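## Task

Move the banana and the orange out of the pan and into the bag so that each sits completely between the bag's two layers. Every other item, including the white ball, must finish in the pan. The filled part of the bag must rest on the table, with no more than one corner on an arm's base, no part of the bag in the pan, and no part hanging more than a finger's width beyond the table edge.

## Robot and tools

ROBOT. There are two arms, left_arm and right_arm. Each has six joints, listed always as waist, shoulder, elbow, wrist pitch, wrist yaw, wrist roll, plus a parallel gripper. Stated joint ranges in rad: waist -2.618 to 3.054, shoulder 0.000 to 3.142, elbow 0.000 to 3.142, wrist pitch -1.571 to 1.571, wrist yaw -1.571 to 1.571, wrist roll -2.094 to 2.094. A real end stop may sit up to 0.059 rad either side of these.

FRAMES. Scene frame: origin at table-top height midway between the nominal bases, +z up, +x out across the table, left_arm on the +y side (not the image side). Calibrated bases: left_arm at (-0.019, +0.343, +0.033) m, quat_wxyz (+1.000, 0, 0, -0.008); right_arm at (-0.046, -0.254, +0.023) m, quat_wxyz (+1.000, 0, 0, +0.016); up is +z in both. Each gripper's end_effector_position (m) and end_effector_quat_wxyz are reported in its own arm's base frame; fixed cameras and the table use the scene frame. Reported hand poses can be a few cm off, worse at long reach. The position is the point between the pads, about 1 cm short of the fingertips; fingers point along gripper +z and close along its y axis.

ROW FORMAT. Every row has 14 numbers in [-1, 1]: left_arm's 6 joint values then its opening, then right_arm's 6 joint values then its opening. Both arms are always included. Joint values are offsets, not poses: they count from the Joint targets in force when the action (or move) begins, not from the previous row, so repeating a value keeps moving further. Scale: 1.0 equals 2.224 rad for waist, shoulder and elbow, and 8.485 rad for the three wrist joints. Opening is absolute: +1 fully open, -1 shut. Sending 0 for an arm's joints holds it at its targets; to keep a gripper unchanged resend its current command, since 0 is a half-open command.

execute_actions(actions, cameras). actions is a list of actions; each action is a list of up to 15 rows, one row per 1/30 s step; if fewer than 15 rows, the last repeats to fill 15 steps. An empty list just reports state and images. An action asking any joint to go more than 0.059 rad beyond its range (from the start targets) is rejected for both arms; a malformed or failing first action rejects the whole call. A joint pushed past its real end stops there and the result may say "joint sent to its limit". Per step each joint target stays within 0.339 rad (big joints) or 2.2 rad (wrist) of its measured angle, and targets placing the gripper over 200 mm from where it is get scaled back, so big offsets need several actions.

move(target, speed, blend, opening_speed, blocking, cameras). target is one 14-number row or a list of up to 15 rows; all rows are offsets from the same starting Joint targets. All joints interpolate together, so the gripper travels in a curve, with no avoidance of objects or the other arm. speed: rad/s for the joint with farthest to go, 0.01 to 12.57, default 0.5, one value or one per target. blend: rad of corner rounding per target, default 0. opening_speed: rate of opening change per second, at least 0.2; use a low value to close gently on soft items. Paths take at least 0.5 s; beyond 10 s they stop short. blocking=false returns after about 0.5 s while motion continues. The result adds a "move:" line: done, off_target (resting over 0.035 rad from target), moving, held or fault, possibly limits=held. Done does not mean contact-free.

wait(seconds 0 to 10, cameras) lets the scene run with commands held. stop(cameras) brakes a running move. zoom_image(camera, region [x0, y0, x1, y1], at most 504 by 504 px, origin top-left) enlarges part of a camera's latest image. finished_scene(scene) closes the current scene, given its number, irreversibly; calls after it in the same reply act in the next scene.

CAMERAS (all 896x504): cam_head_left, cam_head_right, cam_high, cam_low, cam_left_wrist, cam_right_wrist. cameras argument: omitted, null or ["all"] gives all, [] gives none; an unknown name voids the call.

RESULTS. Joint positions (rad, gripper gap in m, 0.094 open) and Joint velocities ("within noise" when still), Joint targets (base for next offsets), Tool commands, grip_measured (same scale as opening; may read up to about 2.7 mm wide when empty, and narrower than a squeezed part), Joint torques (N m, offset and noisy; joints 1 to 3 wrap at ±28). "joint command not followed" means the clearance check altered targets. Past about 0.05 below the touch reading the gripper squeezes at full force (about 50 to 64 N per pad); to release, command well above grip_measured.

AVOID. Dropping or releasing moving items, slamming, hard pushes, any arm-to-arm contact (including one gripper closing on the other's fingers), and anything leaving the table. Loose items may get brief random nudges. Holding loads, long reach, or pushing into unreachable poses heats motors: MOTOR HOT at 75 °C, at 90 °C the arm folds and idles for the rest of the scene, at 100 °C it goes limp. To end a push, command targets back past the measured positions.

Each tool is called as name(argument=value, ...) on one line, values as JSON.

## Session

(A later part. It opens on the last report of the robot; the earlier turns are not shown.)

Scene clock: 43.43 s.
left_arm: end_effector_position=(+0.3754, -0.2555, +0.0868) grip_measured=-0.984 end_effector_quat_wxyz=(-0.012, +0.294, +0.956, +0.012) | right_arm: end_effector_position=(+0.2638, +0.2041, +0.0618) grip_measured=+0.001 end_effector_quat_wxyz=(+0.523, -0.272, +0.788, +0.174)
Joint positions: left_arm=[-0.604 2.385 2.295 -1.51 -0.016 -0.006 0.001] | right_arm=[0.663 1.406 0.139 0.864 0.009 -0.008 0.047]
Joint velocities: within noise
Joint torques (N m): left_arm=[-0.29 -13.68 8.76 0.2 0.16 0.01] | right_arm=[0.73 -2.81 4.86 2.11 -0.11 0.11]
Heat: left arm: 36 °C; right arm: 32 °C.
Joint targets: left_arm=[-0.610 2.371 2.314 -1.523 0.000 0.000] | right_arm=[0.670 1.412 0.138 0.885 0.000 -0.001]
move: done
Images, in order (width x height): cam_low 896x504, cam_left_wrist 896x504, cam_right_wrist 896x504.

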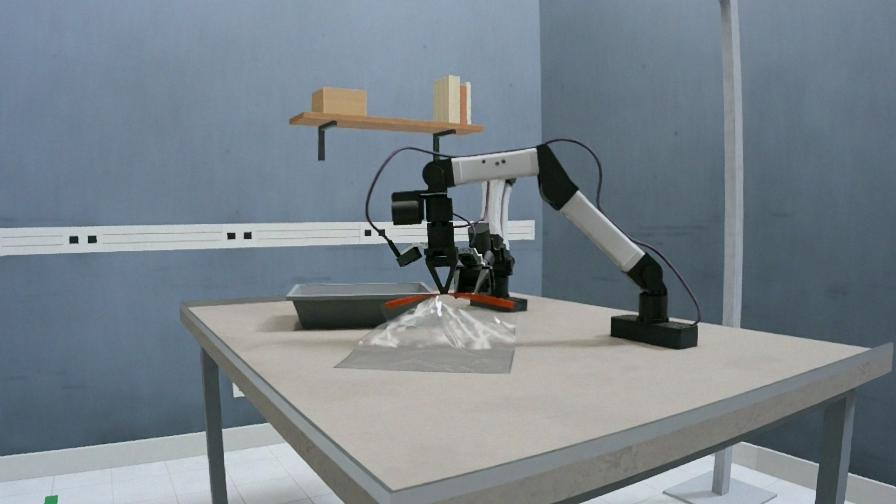

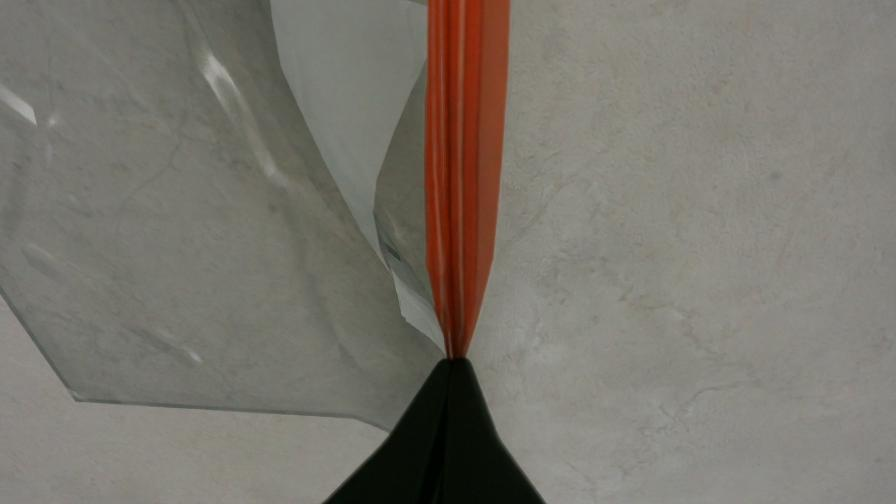

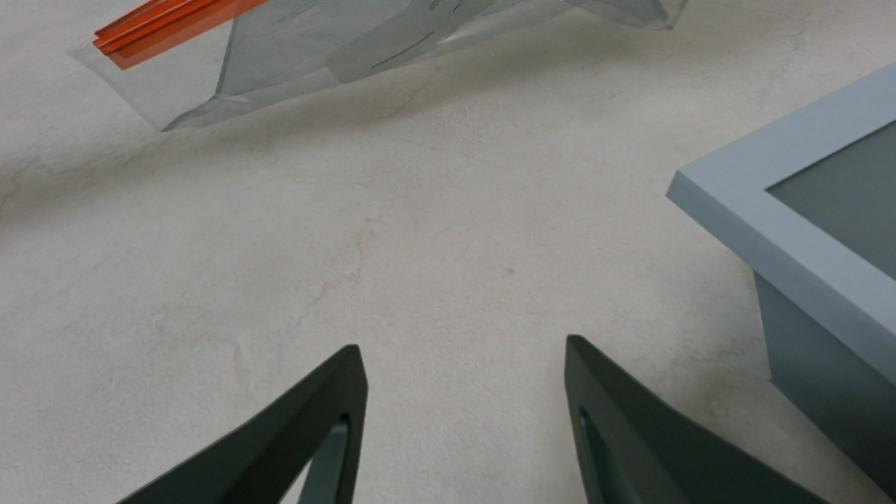

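zoom_image(camera="cam_left_wrist", region=[380, 0, 560, 180])

zoom_image(camera="cam_right_wrist", region=[50, 0, 350, 150])

Scaled by 2.800 from the camera's 896x504 image, which has a finer 1280x720 frame.

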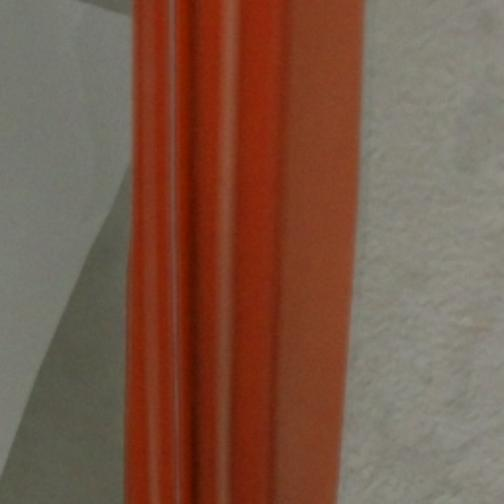

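Scaled by 1.680 from the camera's 896x504 image, which has a finer 1280x720 frame.

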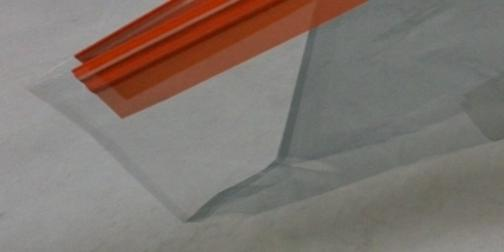

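move(target=[[-0.009,0.0067,-0.1767,0.0482,0,0,-1,0,0,0,0,0,0,0],[-0.009,0.0067,-0.1767,0.0482,0,0,-0.2,0,0,0,0,0,0,0]], speed=0.4, opening_speed=0.6, cameras=["cam_right_wrist","cam_left_wrist"])

Scene clock: 48.73 s.
left_arm: end_effector_position=(+0.3721, -0.2641, -0.0050) grip_measured=-0.202 end_effector_quat_wxyz=(-0.002, +0.304, +0.953, +0.009) | right_arm: end_effector_position=(+0.2637, +0.2041, +0.0619) grip_measured=+0.001 end_effector_quat_wxyz=(+0.523, -0.272, +0.788, +0.174)
Joint positions: left_arm=[-0.623 2.385 1.929 -1.124 -0.016 -0.006 0.038] | right_arm=[0.663 1.406 0.139 0.864 0.009 -0.008 0.047]
Joint velocities: within noise
Joint torques (N m): left_arm=[-0.31 -12.55 6.02 0.5 0.15 0.01] | right_arm=[0.73 -2.8 4.85 2.12 -0.11 0.11]
Heat: left arm: 37 °C; right arm: 32 °C.
Joint targets: left_arm=[-0.630 2.386 1.921 -1.114 0.000 0.000] | right_arm=[0.670 1.412 0.138 0.886 0.000 -0.001]
move: done
Images, in order (width x height): cam_left_wrist 896x504, cam_right_wrist 896x504.

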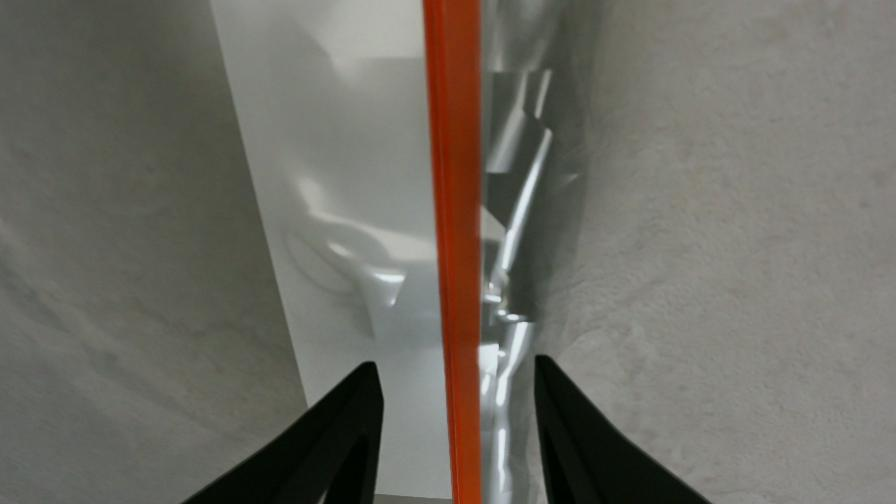

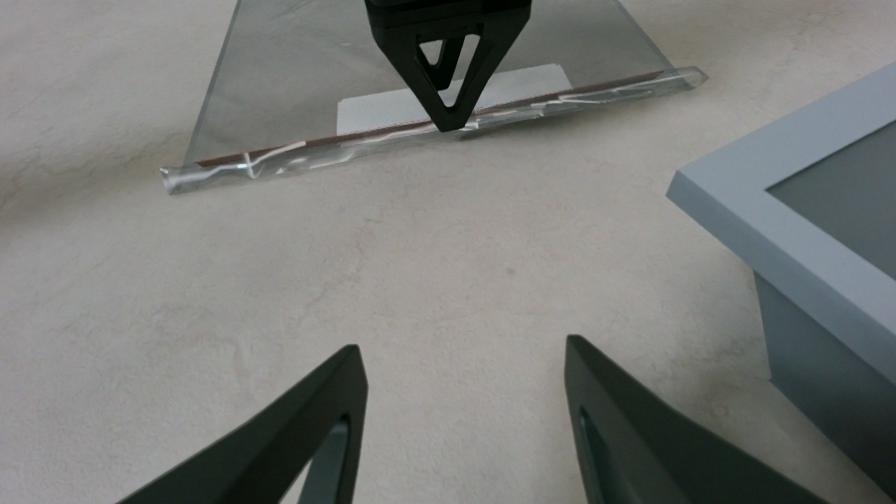

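move(target=[[0,0,0,0,0,0,-1,0,0,0,0,0,0,0],[0,0.018,-0.0333,0.0132,0,0,-1,0,0,0,0,0,0,0],[-0.054,0.018,-0.0333,0.0132,0,0,-1,0,0,0,0,0,0,0]], speed=[0.2,0.15,0.1], opening_speed=1, cameras=["cam_right_wrist","cam_left_wrist"])

Scene clock: 53.17 s.
left_arm: end_effector_position=(+0.3557, -0.2988, -0.0160) grip_measured=-0.985 end_effector_quat_wxyz=(+0.029, +0.350, +0.936, +0.025) | right_arm: end_effector_position=(+0.2637, +0.2041, +0.0619) grip_measured=+0.001 end_effector_quat_wxyz=(+0.523, -0.272, +0.788, +0.174)
Joint positions: left_arm=[-0.723 2.385 1.882 -1.032 -0.067 -0.006 0.001] | right_arm=[0.663 1.406 0.139 0.864 0.009 -0.008 0.047]
Joint velocities: within noise
Joint torques (N m): left_arm=[-1.84 -9.42 3.49 0.82 0.6 0] | right_arm=[0.72 -2.8 4.88 2.11 -0.11 0.11]
Heat: left arm: 37 °C; right arm: 32 °C.
Joint targets: left_arm=[-0.750 2.426 1.847 -1.002 0.000 0.000] | right_arm=[0.670 1.412 0.138 0.886 0.000 -0.001]
move: off_target (left_arm); left_arm: the wrist yaw is farthest, 0.067 rad from its target
Images, in order (width x height): cam_left_wrist 896x504, cam_right_wrist 896x504.

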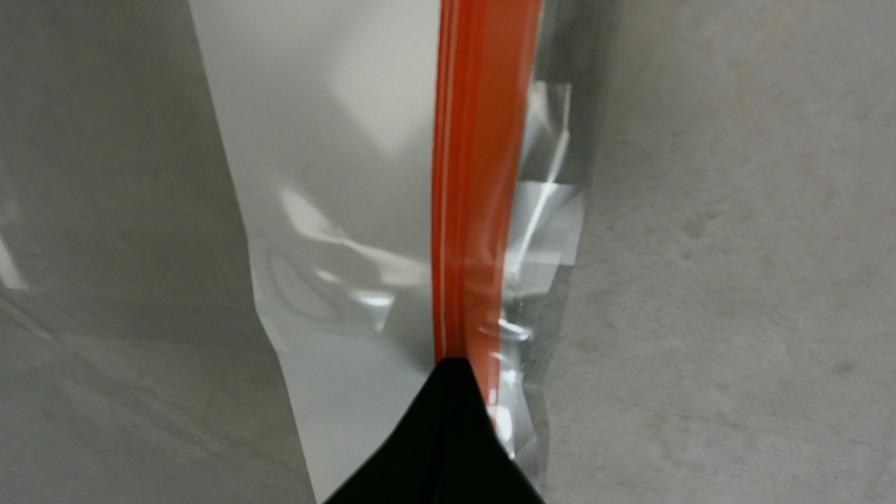

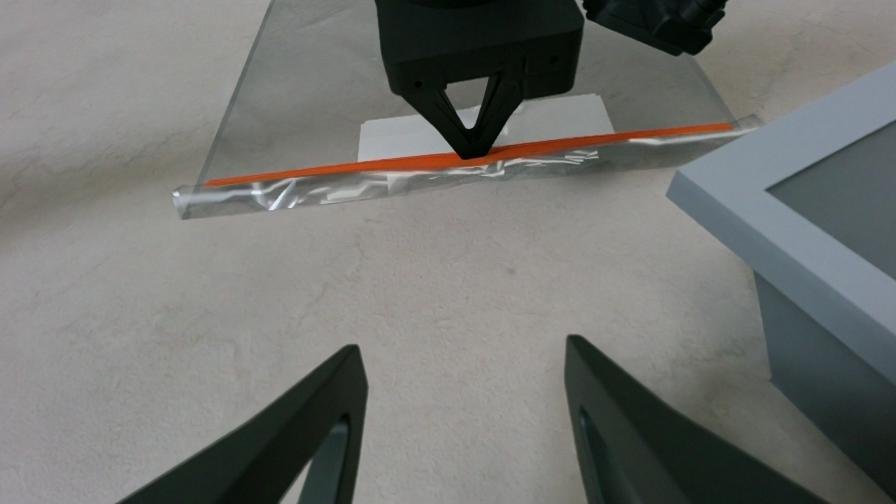

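zoom_image(camera="cam_left_wrist", region=[400, 150, 620, 390])

zoom_image(camera="cam_right_wrist", region=[160, 60, 780, 230])

Scaled by 2.100 from the camera's 896x504 image, which has a finer 1280x720 frame.

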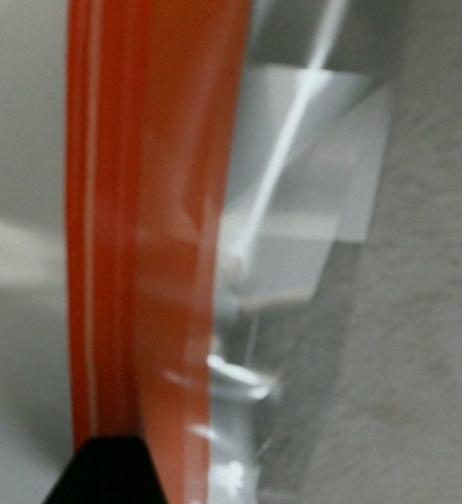

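Region (160, 60, 780, 230) is 620x170 pixels. A region can be at most 504 by 504 pixels.

move(target=[[0,-0.0207,0.0378,-0.0151,0,0,-1,0,0,0,0,0,0,0],[0.0414,-0.0207,0.0378,-0.0151,0,0,-1,0,0,0,0,0,0,0],[0.0414,-0.0081,0.0139,-0.0057,0,0,-1,0,0,0,0,0,0,0]], speed=[0.3,0.3,0.15], cameras=["cam_right_wrist","cam_left_wrist"])

Scene clock: 57.13 s.
left_arm: end_effector_position=(+0.3656, -0.2758, -0.0148) grip_measured=-0.985 end_effector_quat_wxyz=(+0.006, +0.317, +0.948, +0.005) | right_arm: end_effector_position=(+0.2637, +0.2041, +0.0619) grip_measured=+0.001 end_effector_quat_wxyz=(+0.523, -0.272, +0.788, +0.174)
Joint positions: left_arm=[-0.652 2.384 1.888 -1.066 -0.014 -0.006 0.001] | right_arm=[0.663 1.406 0.139 0.864 0.009 -0.008 0.047]
Joint velocities: within noise
Joint torques (N m): left_arm=[-0.27 -10.8 5.81 0.58 0.14 0.02] | right_arm=[0.73 -2.81 4.86 2.11 -0.1 0.11]
Heat: left arm: 37 °C; right arm: 33 °C.
Joint targets: left_arm=[-0.658 2.408 1.878 -1.050 0.000 0.000] | right_arm=[0.670 1.412 0.138 0.886 0.000 -0.001]
move: done
Images, in order (width x height): cam_left_wrist 896x504, cam_right_wrist 896x504.

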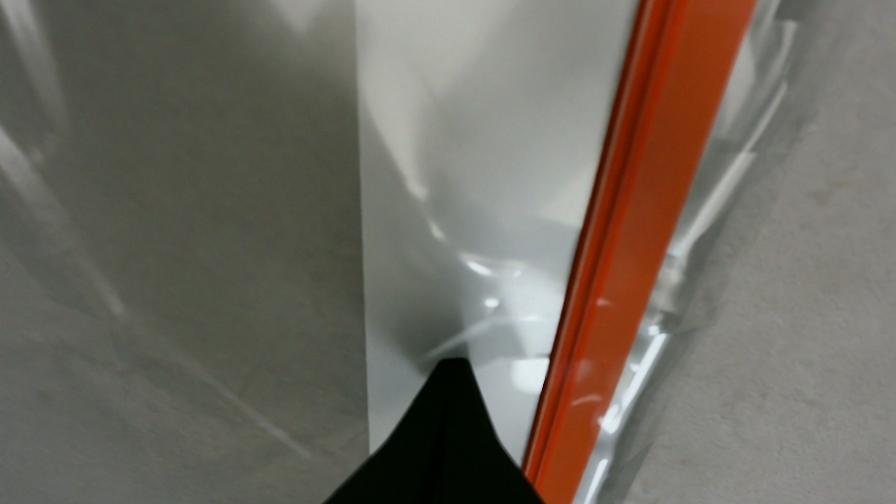

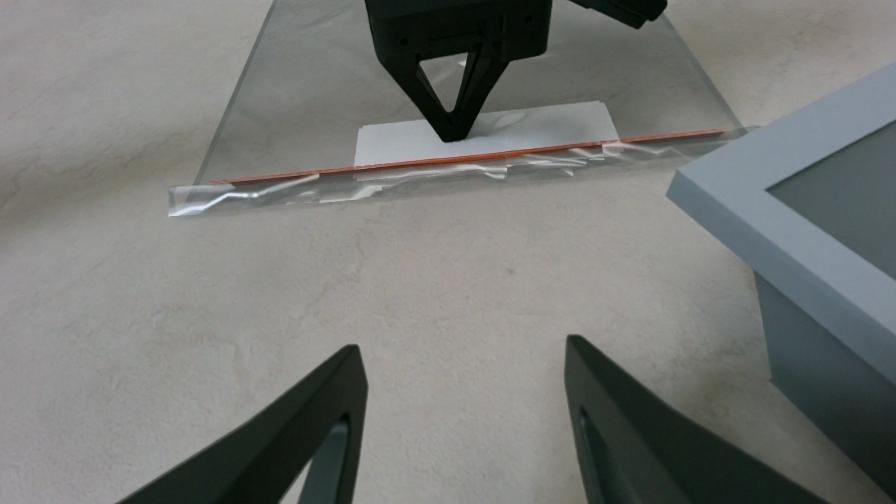

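move(target=[[-0.0585,0,0,0,0,0,-1,0,0,0,0,0,0,0]], speed=0.1, cameras=["cam_right_wrist","cam_left_wrist"])

Scene clock: 58.97 s.
left_arm: end_effector_position=(+0.3275, -0.3222, -0.0148) grip_measured=-0.985 end_effector_quat_wxyz=(+0.009, +0.378, +0.926, +0.004) | right_arm: end_effector_position=(+0.2637, +0.2041, +0.0619) grip_measured=+0.001 end_effector_quat_wxyz=(+0.523, -0.272, +0.788, +0.174)
Joint positions: left_arm=[-0.783 2.384 1.888 -1.06 -0.014 -0.006 0.001] | right_arm=[0.663 1.406 0.139 0.864 0.009 -0.008 0.047]
Joint velocities: within noise
Joint torques (N m): left_arm=[-0.21 -10.77 5.78 0.53 0.13 0.01] | right_arm=[0.73 -2.8 4.85 2.11 -0.11 0.11]
Heat: left arm: 37 °C; right arm: 33 °C.
Joint targets: left_arm=[-0.788 2.408 1.878 -1.050 0.000 0.000] | right_arm=[0.670 1.412 0.138 0.885 0.000 -0.001]
move: done
Images, in order (width x height): cam_left_wrist 896x504, cam_right_wrist 896x504.

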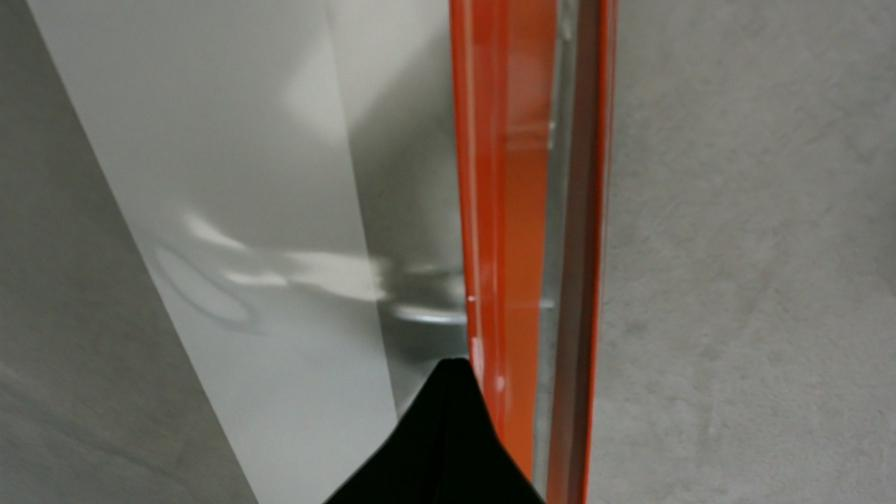

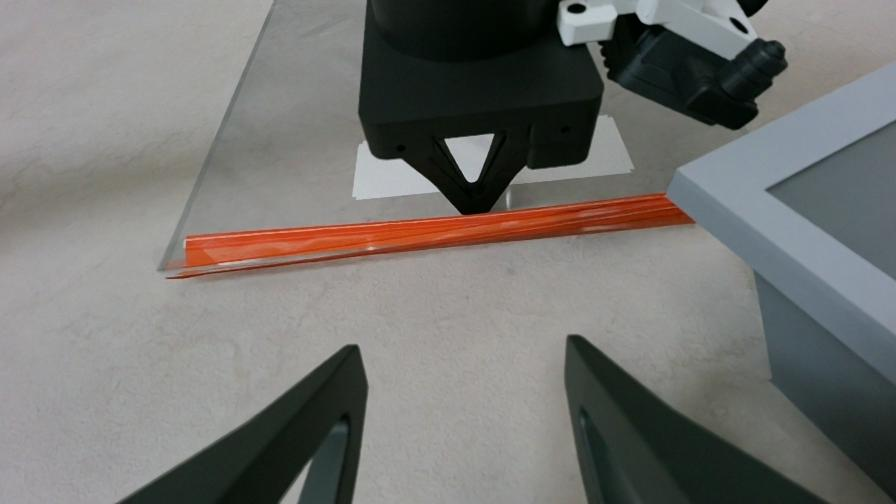

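zoom_image(camera="cam_left_wrist", region=[400, 0, 640, 300])

zoom_image(camera="cam_right_wrist", region=[140, 180, 440, 300])

zoom_image(camera="cam_right_wrist", region=[420, 150, 720, 270])

Scaled by 1.680 from the camera's 896x504 image, which has a finer 1280x720 frame.

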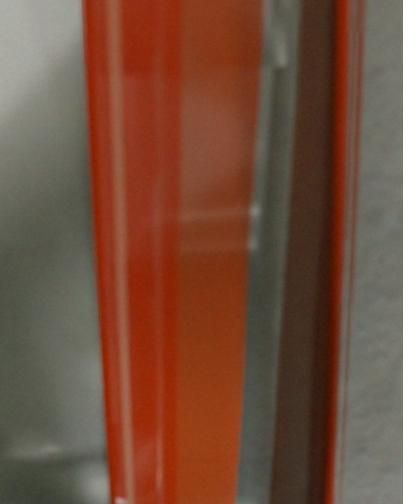

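Scaled by 1.680 from the camera's 896x504 image, which has a finer 1280x720 frame.

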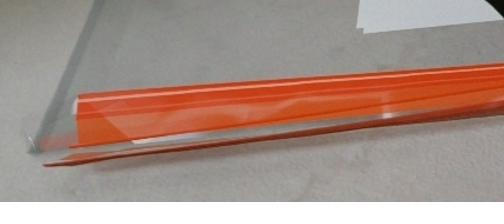

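Scaled by 1.680 from the camera's 896x504 image, which has a finer 1280x720 frame.

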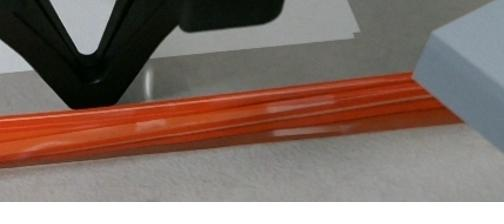

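move(target=[[0,-0.0189,0.0355,-0.0141,0,0,-1,0,0,0,0,0,0,0],[-0.0103,-0.0189,0.0355,-0.0141,0,0,-0.36,0,0,0,0,0,0,0]], speed=[0.15,0.15], opening_speed=2, cameras=["cam_right_wrist","cam_left_wrist"])

Scene clock: 62.03 s.
left_arm: end_effector_position=(+0.3132, -0.3230, -0.0028) grip_measured=-0.362 end_effector_quat_wxyz=(-0.013, +0.389, +0.921, +0.014) | right_arm: end_effector_position=(+0.2637, +0.2041, +0.0619) grip_measured=+0.001 end_effector_quat_wxyz=(+0.523, -0.272, +0.788, +0.174)
Joint positions: left_arm=[-0.806 2.384 1.937 -1.159 -0.014 -0.006 0.03] | right_arm=[0.663 1.406 0.139 0.864 0.009 -0.008 0.047]
Joint velocities: within noise
Joint torques (N m): left_arm=[-0.16 -14.02 8.75 0.19 0.15 0.01] | right_arm=[0.73 -2.8 4.85 2.11 -0.11 0.11]
Heat: left arm: 38 °C; right arm: 33 °C.
Joint targets: left_arm=[-0.811 2.366 1.957 -1.170 0.000 0.000] | right_arm=[0.670 1.412 0.138 0.885 0.000 -0.001]
move: done
Images, in order (width x height): cam_left_wrist 896x504, cam_right_wrist 896x504.

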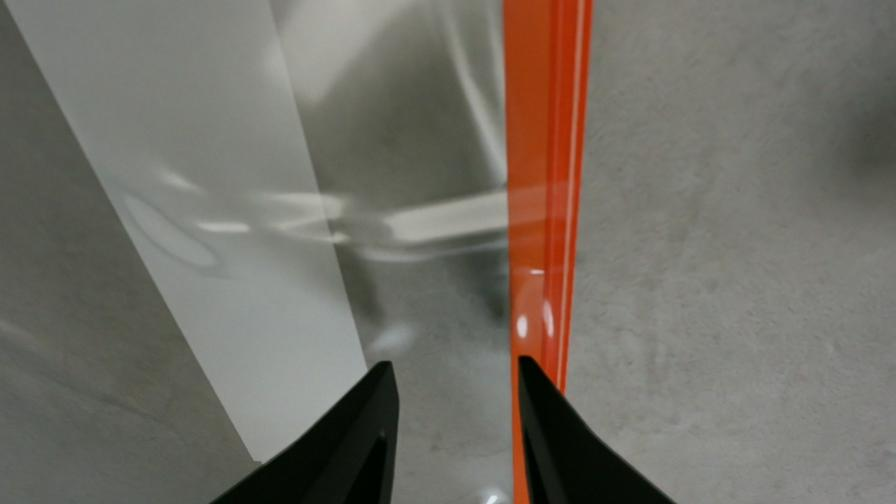

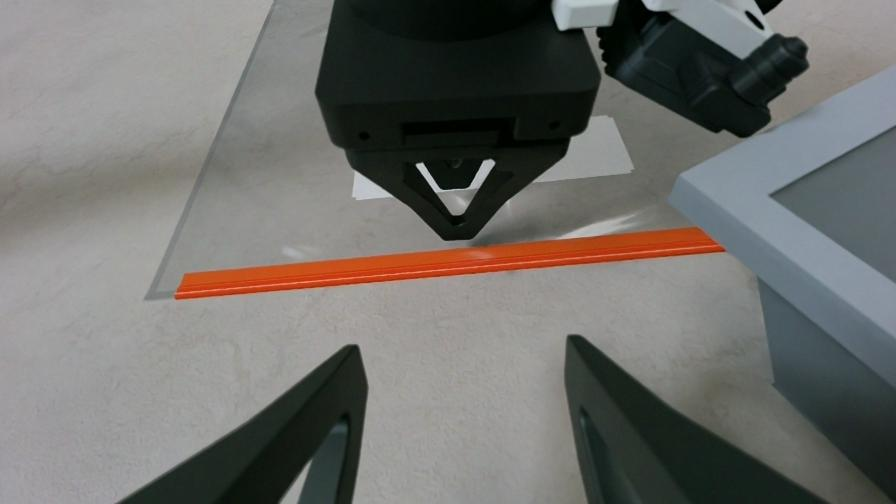

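move(target=[[-0.0149,0,0,0,0,0,0,0,0,0,0,0,0,0],[-0.0149,0.027,-0.0495,0.0198,0,0,0,0,0,0,0,0,0,0],[-0.0149,0.027,-0.0495,0.0198,0,0,-1,0,0,0,0,0,0,0],[0.0139,-0.0067,0.0553,-0.0165,0,0,-1,0,0,0,0,0,0,0]], speed=[0.2,0.15,0.2,0.2], opening_speed=0.6, cameras=["cam_right_wrist","cam_left_wrist"])

Scene clock: 69.73 s.
left_arm: end_effector_position=(+0.3204, -0.3171, +0.0279) grip_measured=-0.984 end_effector_quat_wxyz=(-0.020, +0.380, +0.924, +0.017) | right_arm: end_effector_position=(+0.2637, +0.2041, +0.0619) grip_measured=+0.001 end_effector_quat_wxyz=(+0.523, -0.272, +0.788, +0.174)
Joint positions: left_arm=[-0.786 2.385 2.06 -1.297 -0.017 -0.006 0.001] | right_arm=[0.663 1.406 0.139 0.864 0.009 -0.008 0.047]
Joint velocities: within noise
Joint torques (N m): left_arm=[0.68 -15.32 8.8 0.13 0.16 0.01] | right_arm=[0.73 -2.8 4.86 2.11 -0.11 0.11]
Heat: left arm: 39 °C; right arm: 33 °C.
Joint targets: left_arm=[-0.780 2.351 2.080 -1.310 0.000 0.000] | right_arm=[0.670 1.412 0.138 0.885 0.000 -0.001]
move: done; target 3's new numbers were sent with left_arm's wrist pitch 0.063 rad from that target
Images, in order (width x height): cam_left_wrist 896x504, cam_right_wrist 896x504.

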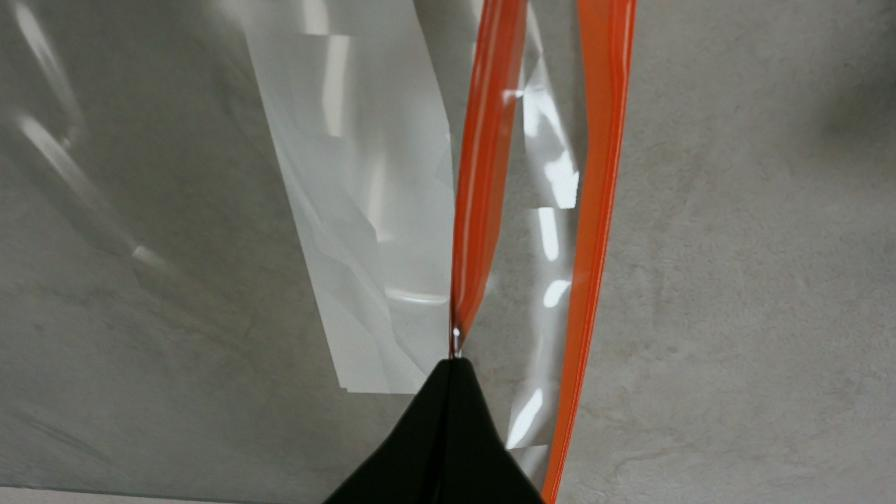

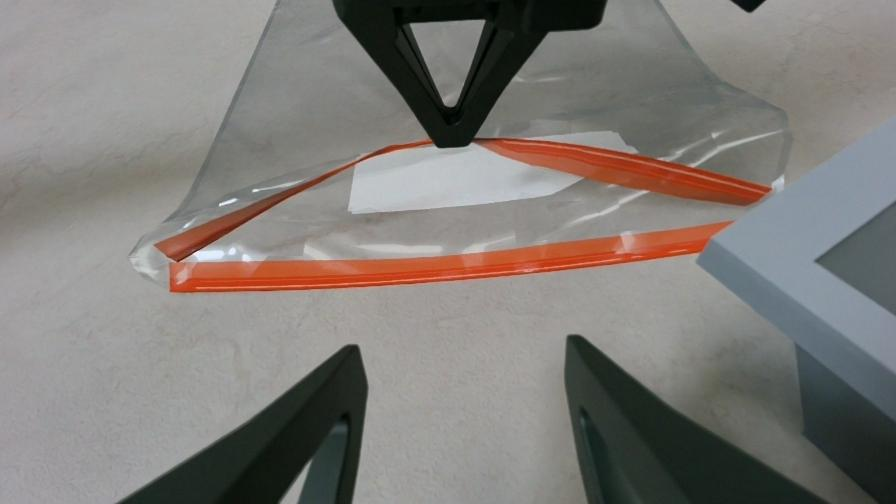

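move(target=[[0.0953,-0.0076,0.0742,-0.0212,0.0825,0,-1,0,0,0,0,0,0,0]], speed=0.3, cameras=["cam_right_wrist","cam_left_wrist","cam_head_right","cam_high"])

Scene clock: 73.57 s.
left_arm: end_effector_position=(+0.3193, -0.3343, +0.1122) grip_measured=-0.984 end_effector_quat_wxyz=(-0.121, +0.253, +0.907, -0.313) | right_arm: end_effector_position=(+0.2637, +0.2041, +0.0619) grip_measured=+0.001 end_effector_quat_wxyz=(+0.523, -0.272, +0.788, +0.174)
Joint positions: left_arm=[-0.572 2.375 2.224 -1.478 0.683 -0.006 0.001] | right_arm=[0.663 1.406 0.139 0.864 0.009 -0.008 0.047]
Joint velocities: within noise
Joint torques (N m): left_arm=[0.5 -15.79 8.9 0.15 0.57 0.05] | right_arm=[0.72 -2.8 4.86 2.12 -0.11 0.11]
Heat: left arm: 41 °C; right arm: 34 °C.
Joint targets: left_arm=[-0.568 2.334 2.245 -1.490 0.700 0.000] | right_arm=[0.670 1.412 0.138 0.885 0.000 -0.001]
move: off_target (left_arm); left_arm: the shoulder is farthest, 0.041 rad from its target
Images, in order (width x height): cam_head_right 896x504, cam_high 896x504, cam_left_wrist 896x504, cam_right_wrist 896x504.

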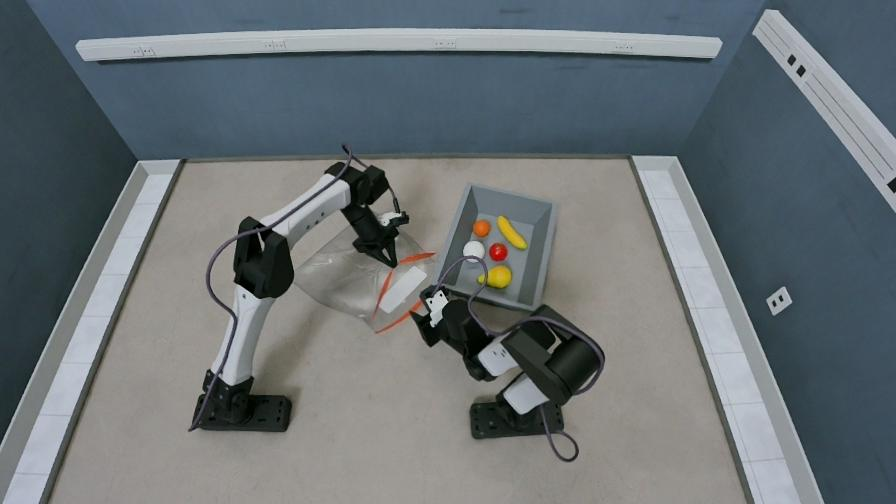

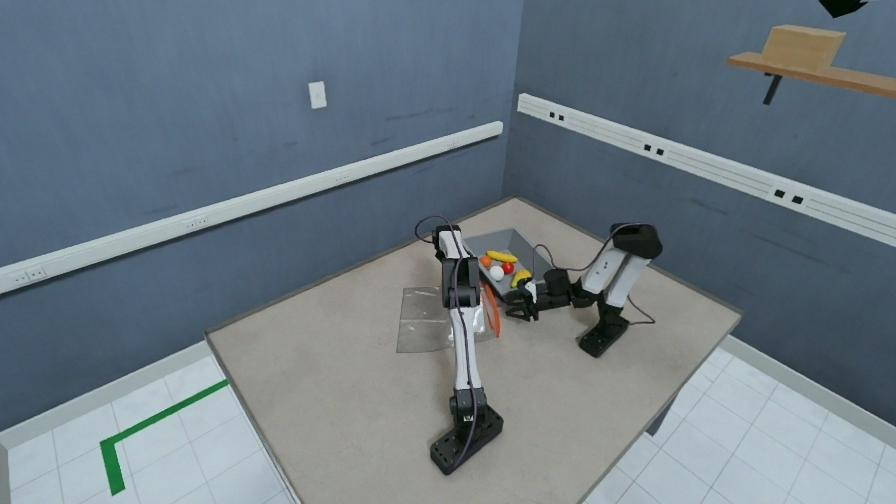

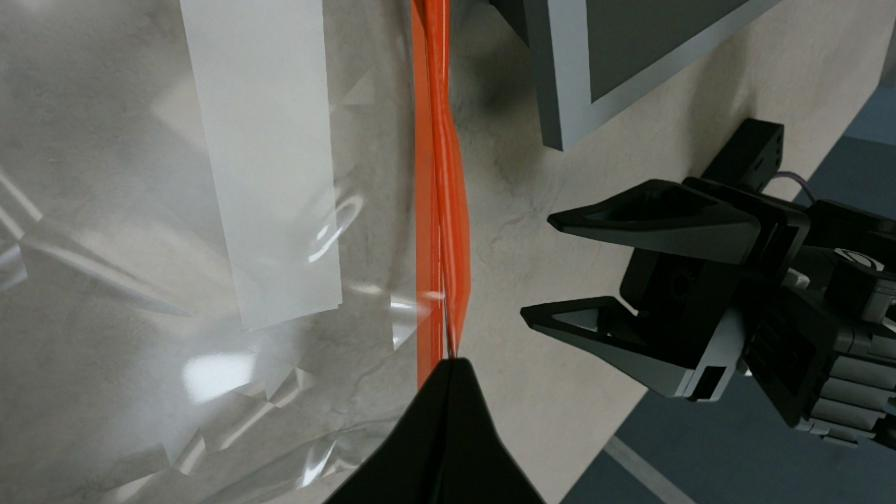

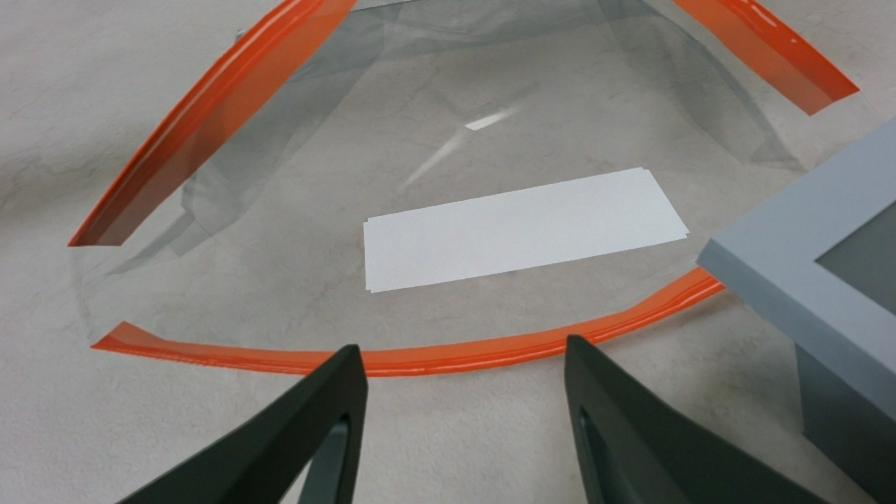

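move(target=[[0,0,0,0,0,0,-1,-0.1,-0.09,0.03,0,0,0,0],[0,0,0,0,0,0,-1,-0.2923,0.0171,0.1263,-0.0153,0,0,0]], speed=0.8, blend=[0.15,0], cameras=["cam_right_wrist","cam_left_wrist"])

Scene clock: 75.83 s.
left_arm: end_effector_position=(+0.3191, -0.3343, +0.1123) grip_measured=-0.984 end_effector_quat_wxyz=(-0.122, +0.253, +0.907, -0.313) | right_arm: end_effector_position=(+0.3955, +0.0095, +0.1214) grip_measured=+0.001 end_effector_quat_wxyz=(+0.595, -0.012, +0.804, +0.004)
Joint positions: left_arm=[-0.572 2.375 2.224 -1.478 0.683 -0.006 0.001] | right_arm=[0.025 1.441 0.394 0.751 0.003 -0.007 0.047]
Joint velocities: within noise
Joint torques (N m): left_arm=[0.51 -15.77 8.95 0.14 0.54 0.05] | right_arm=[-0.49 -3.9 8.32 1.97 -0.06 0.11]
Heat: left arm: 43 °C; right arm: 34 °C.
Joint targets: left_arm=[-0.568 2.334 2.245 -1.490 0.700 0.000] | right_arm=[0.020 1.450 0.419 0.755 0.000 -0.001]
move: off_target (left_arm); blend cut to 0.1112 rad at target 1; left_arm: the shoulder is farthest, 0.041 rad from its target
Images, in order (width x height): cam_left_wrist 896x504, cam_right_wrist 896x504.

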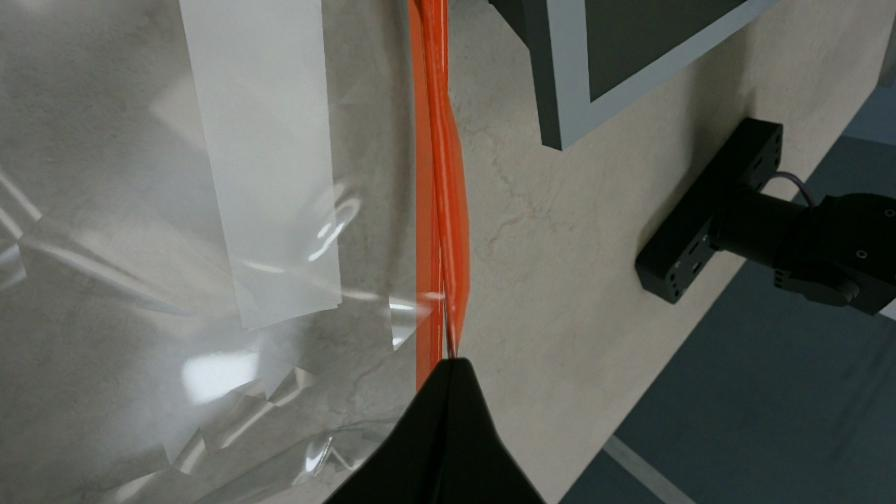

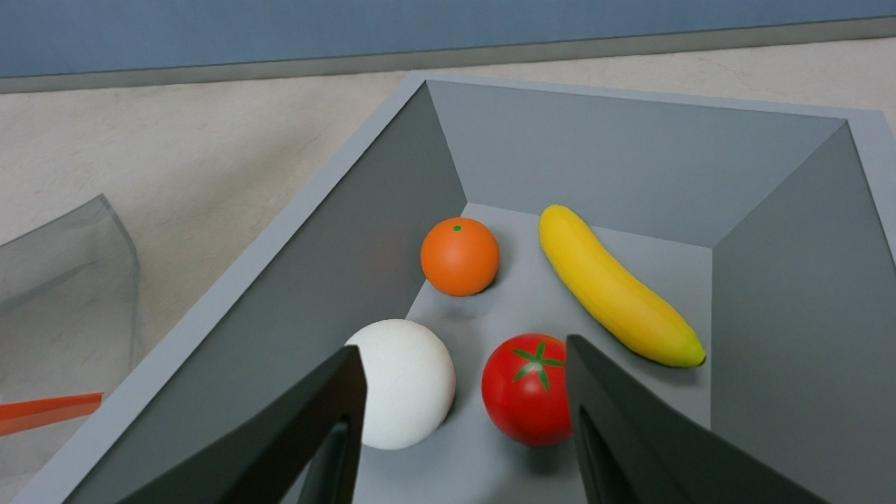

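move(target=[[0,0,0,0,0,0,-1,-0.0841,0.4672,0.9087,-0.2304,0,-0.0694,0.4]], speed=0.9, cameras=["cam_right_wrist"])

Scene clock: 85.53 s.
left_arm: end_effector_position=(+0.3191, -0.3344, +0.1123) grip_measured=-0.984 end_effector_quat_wxyz=(-0.122, +0.253, +0.907, -0.313) | right_arm: end_effector_position=(+0.5437, -0.0900, +0.0879) grip_measured=+0.399 end_effector_quat_wxyz=(+0.144, -0.205, +0.966, -0.058)
Joint positions: left_arm=[-0.572 2.375 2.224 -1.478 0.684 -0.006 0.001] | right_arm=[-0.163 2.474 2.412 -1.197 0.003 -0.582 0.066]
Joint velocities: within noise
Joint torques (N m): left_arm=[0.5 -15.77 8.85 0.15 0.53 0.04] | right_arm=[-0.34 -12.03 9.25 0.78 -0.07 0]
Heat: left arm: 50 °C; right arm: 33 °C.
Joint targets: left_arm=[-0.568 2.334 2.245 -1.490 0.700 0.000] | right_arm=[-0.167 2.489 2.440 -1.199 0.000 -0.590]
move: off_target (left_arm); left_arm: the shoulder is farthest, 0.041 rad from its target
Images, in order (width x height): cam_right_wrist 896x504.

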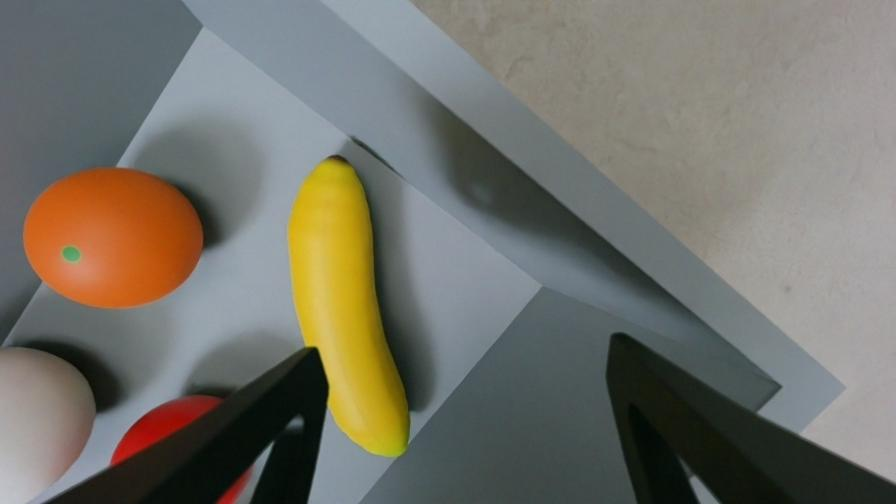

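move(target=[[0,0,0,0,0,0,-1,0.0162,-0.0616,-0.1992,0.0359,0,-0.011,0.4]], speed=0.6, cameras=["cam_right_wrist"])

Scene clock: 88.00 s.
left_arm: end_effector_position=(+0.3191, -0.3344, +0.1123) grip_measured=-0.984 end_effector_quat_wxyz=(-0.122, +0.253, +0.907, -0.313) | right_arm: end_effector_position=(+0.5209, -0.0698, +0.0083) grip_measured=+0.399 end_effector_quat_wxyz=(+0.116, -0.265, +0.956, -0.045)
Joint positions: left_arm=[-0.572 2.375 2.224 -1.478 0.684 -0.006 0.001] | right_arm=[-0.136 2.41 1.997 -0.909 -0.009 -0.675 0.066]
Joint velocities: within noise
Joint torques (N m): left_arm=[0.53 -15.75 8.94 0.14 0.54 0.05] | right_arm=[0.51 -17.99 6.49 0.9 0.02 0.01]
Heat: left arm: 51 °C; right arm: 34 °C.
Joint targets: left_arm=[-0.568 2.334 2.245 -1.490 0.700 0.000] | right_arm=[-0.131 2.352 1.997 -0.895 0.000 -0.683]
move: off_target (left_arm, right_arm); left_arm: the shoulder is farthest, 0.041 rad from its target; right_arm: the shoulder is farthest, 0.058 rad from its target
Images, in order (width x height): cam_right_wrist 896x504.

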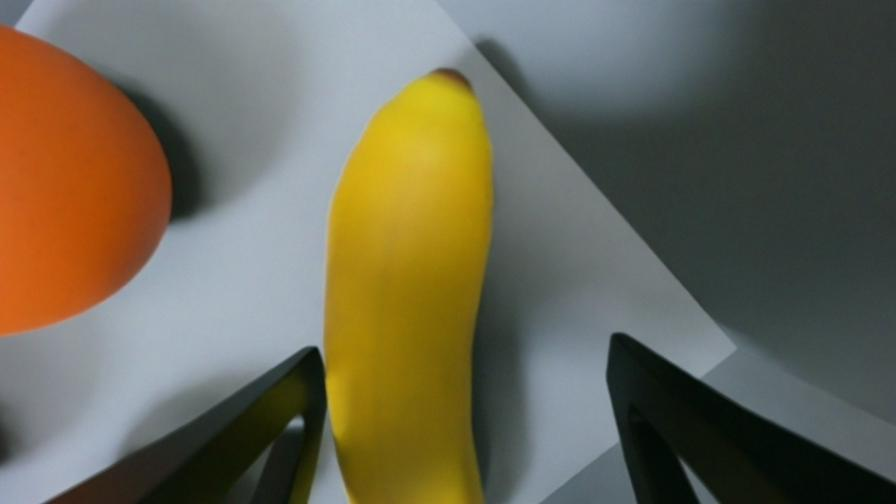

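move(target=[[0,0,0,0,0,0,-1,0.0099,-0.0099,0,0,0,0,0.4],[0,0,0,0,0,0,-1,0.0099,-0.0099,-0.0571,0.0112,0,0,0.4]], speed=0.2, cameras=["cam_right_wrist"])

Scene clock: 89.63 s.
left_arm: end_effector_position=(+0.3191, -0.3344, +0.1123) grip_measured=-0.984 end_effector_quat_wxyz=(-0.122, +0.253, +0.907, -0.313) | right_arm: end_effector_position=(+0.5153, -0.0568, +0.0012) grip_measured=+0.399 end_effector_quat_wxyz=(+0.125, -0.276, +0.952, -0.048)
Joint positions: left_arm=[-0.572 2.375 2.224 -1.478 0.684 -0.006 0.001] | right_arm=[-0.112 2.365 1.884 -0.821 -0.007 -0.676 0.066]
Joint velocities: within noise
Joint torques (N m): left_arm=[0.5 -15.8 8.88 0.15 0.54 0.05] | right_arm=[0.4 -15.65 5.2 1 0 -0.01]
Heat: left arm: 52 °C; right arm: 36 °C.
Joint targets: left_arm=[-0.568 2.334 2.245 -1.490 0.700 0.000] | right_arm=[-0.109 2.330 1.871 -0.800 0.000 -0.683]
move: off_target (left_arm); left_arm: the shoulder is farthest, 0.041 rad from its target
Images, in order (width x height): cam_right_wrist 896x504.

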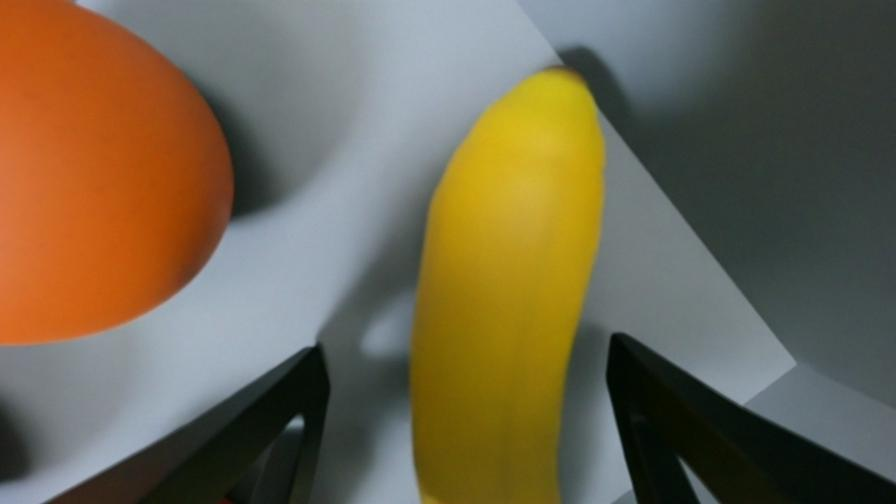

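move(target=[0,0,0,0,0,0,-1,0,0.0009,0.0058,0,0,0,-0.45], opening_speed=0.4, cameras=["cam_right_wrist","cam_head_right"])

Scene clock: 93.67 s.
left_arm: end_effector_position=(+0.3191, -0.3344, +0.1123) grip_measured=-0.984 end_effector_quat_wxyz=(-0.122, +0.253, +0.907, -0.313) | right_arm: end_effector_position=(+0.5173, -0.0571, +0.0018) grip_measured=-0.443 end_effector_quat_wxyz=(+0.129, -0.276, +0.951, -0.050)
Joint positions: left_arm=[-0.572 2.375 2.224 -1.478 0.684 -0.006 0.001] | right_arm=[-0.112 2.365 1.884 -0.813 -0.007 -0.676 0.026]
Joint velocities: within noise
Joint torques (N m): left_arm=[0.51 -15.73 8.88 0.15 0.53 0.05] | right_arm=[0.29 -15.5 6.45 0.93 0 -0.01]
Heat: left arm: 54 °C; right arm: 39 °C.
Joint targets: left_arm=[-0.568 2.334 2.245 -1.490 0.700 0.000] | right_arm=[-0.109 2.332 1.884 -0.800 0.000 -0.683]
move: off_target (left_arm); left_arm: the shoulder is farthest, 0.041 rad from its target
Images, in order (width x height): cam_head_right 896x504, cam_right_wrist 896x504.

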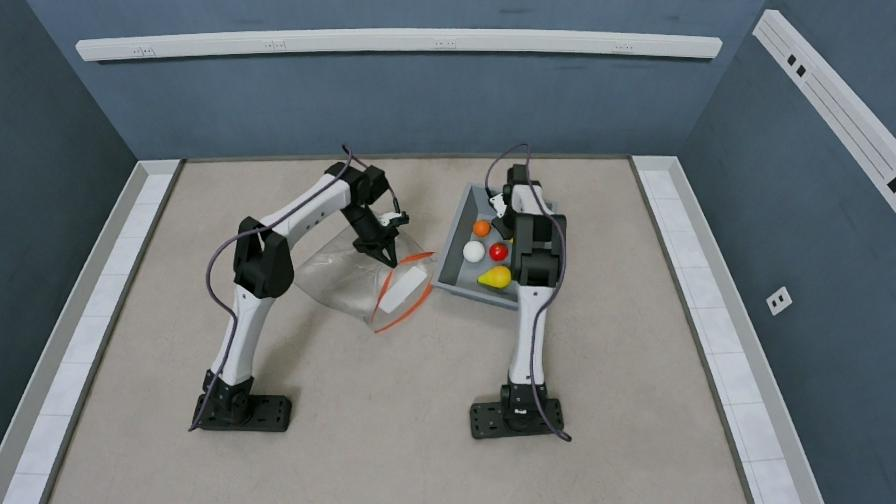

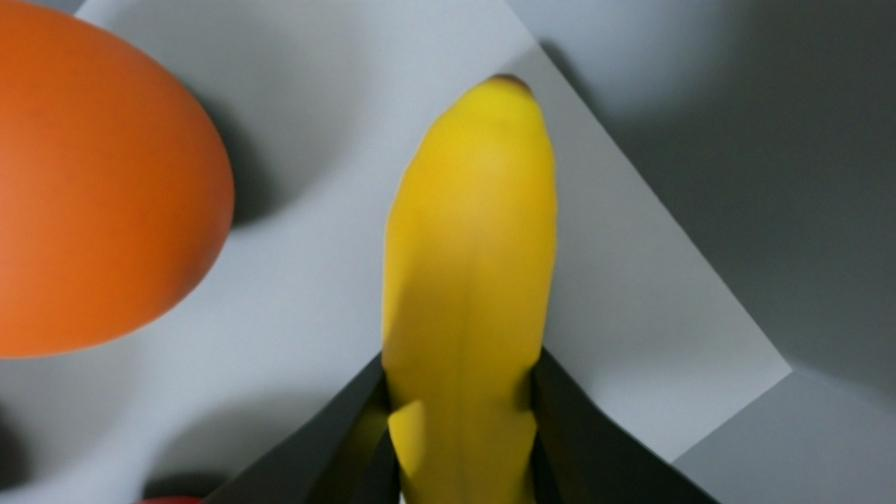

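move(target=[0,0,0,0,0,0,-1,0,0,0,0,0,0,-0.6], opening_speed=0.4, cameras=["cam_right_wrist"])

Scene clock: 94.47 s.
left_arm: end_effector_position=(+0.3190, -0.3344, +0.1124) grip_measured=-0.984 end_effector_quat_wxyz=(-0.122, +0.253, +0.907, -0.314) | right_arm: end_effector_position=(+0.5173, -0.0571, +0.0018) grip_measured=-0.448 end_effector_quat_wxyz=(+0.129, -0.276, +0.951, -0.050)
Joint positions: left_arm=[-0.572 2.375 2.224 -1.478 0.684 -0.006 0.001] | right_arm=[-0.112 2.365 1.884 -0.813 -0.007 -0.676 0.026]
Joint velocities: within noise
Joint torques (N m): left_arm=[0.53 -15.79 8.92 0.15 0.53 0.05] | right_arm=[0.29 -15.5 6.46 0.94 0 -0.01]
Heat: left arm: 55 °C; right arm: 40 °C.
Joint targets: left_arm=[-0.568 2.334 2.245 -1.490 0.700 0.000] | right_arm=[-0.109 2.332 1.884 -0.800 0.000 -0.683]
move: off_target (left_arm); left_arm: the shoulder is farthest, 0.041 rad from its target
Images, in order (width x height): cam_right_wrist 896x504.

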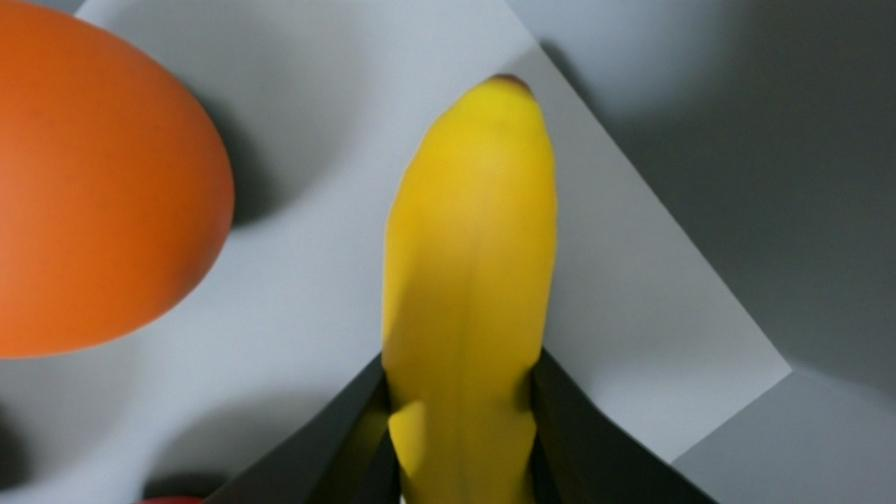

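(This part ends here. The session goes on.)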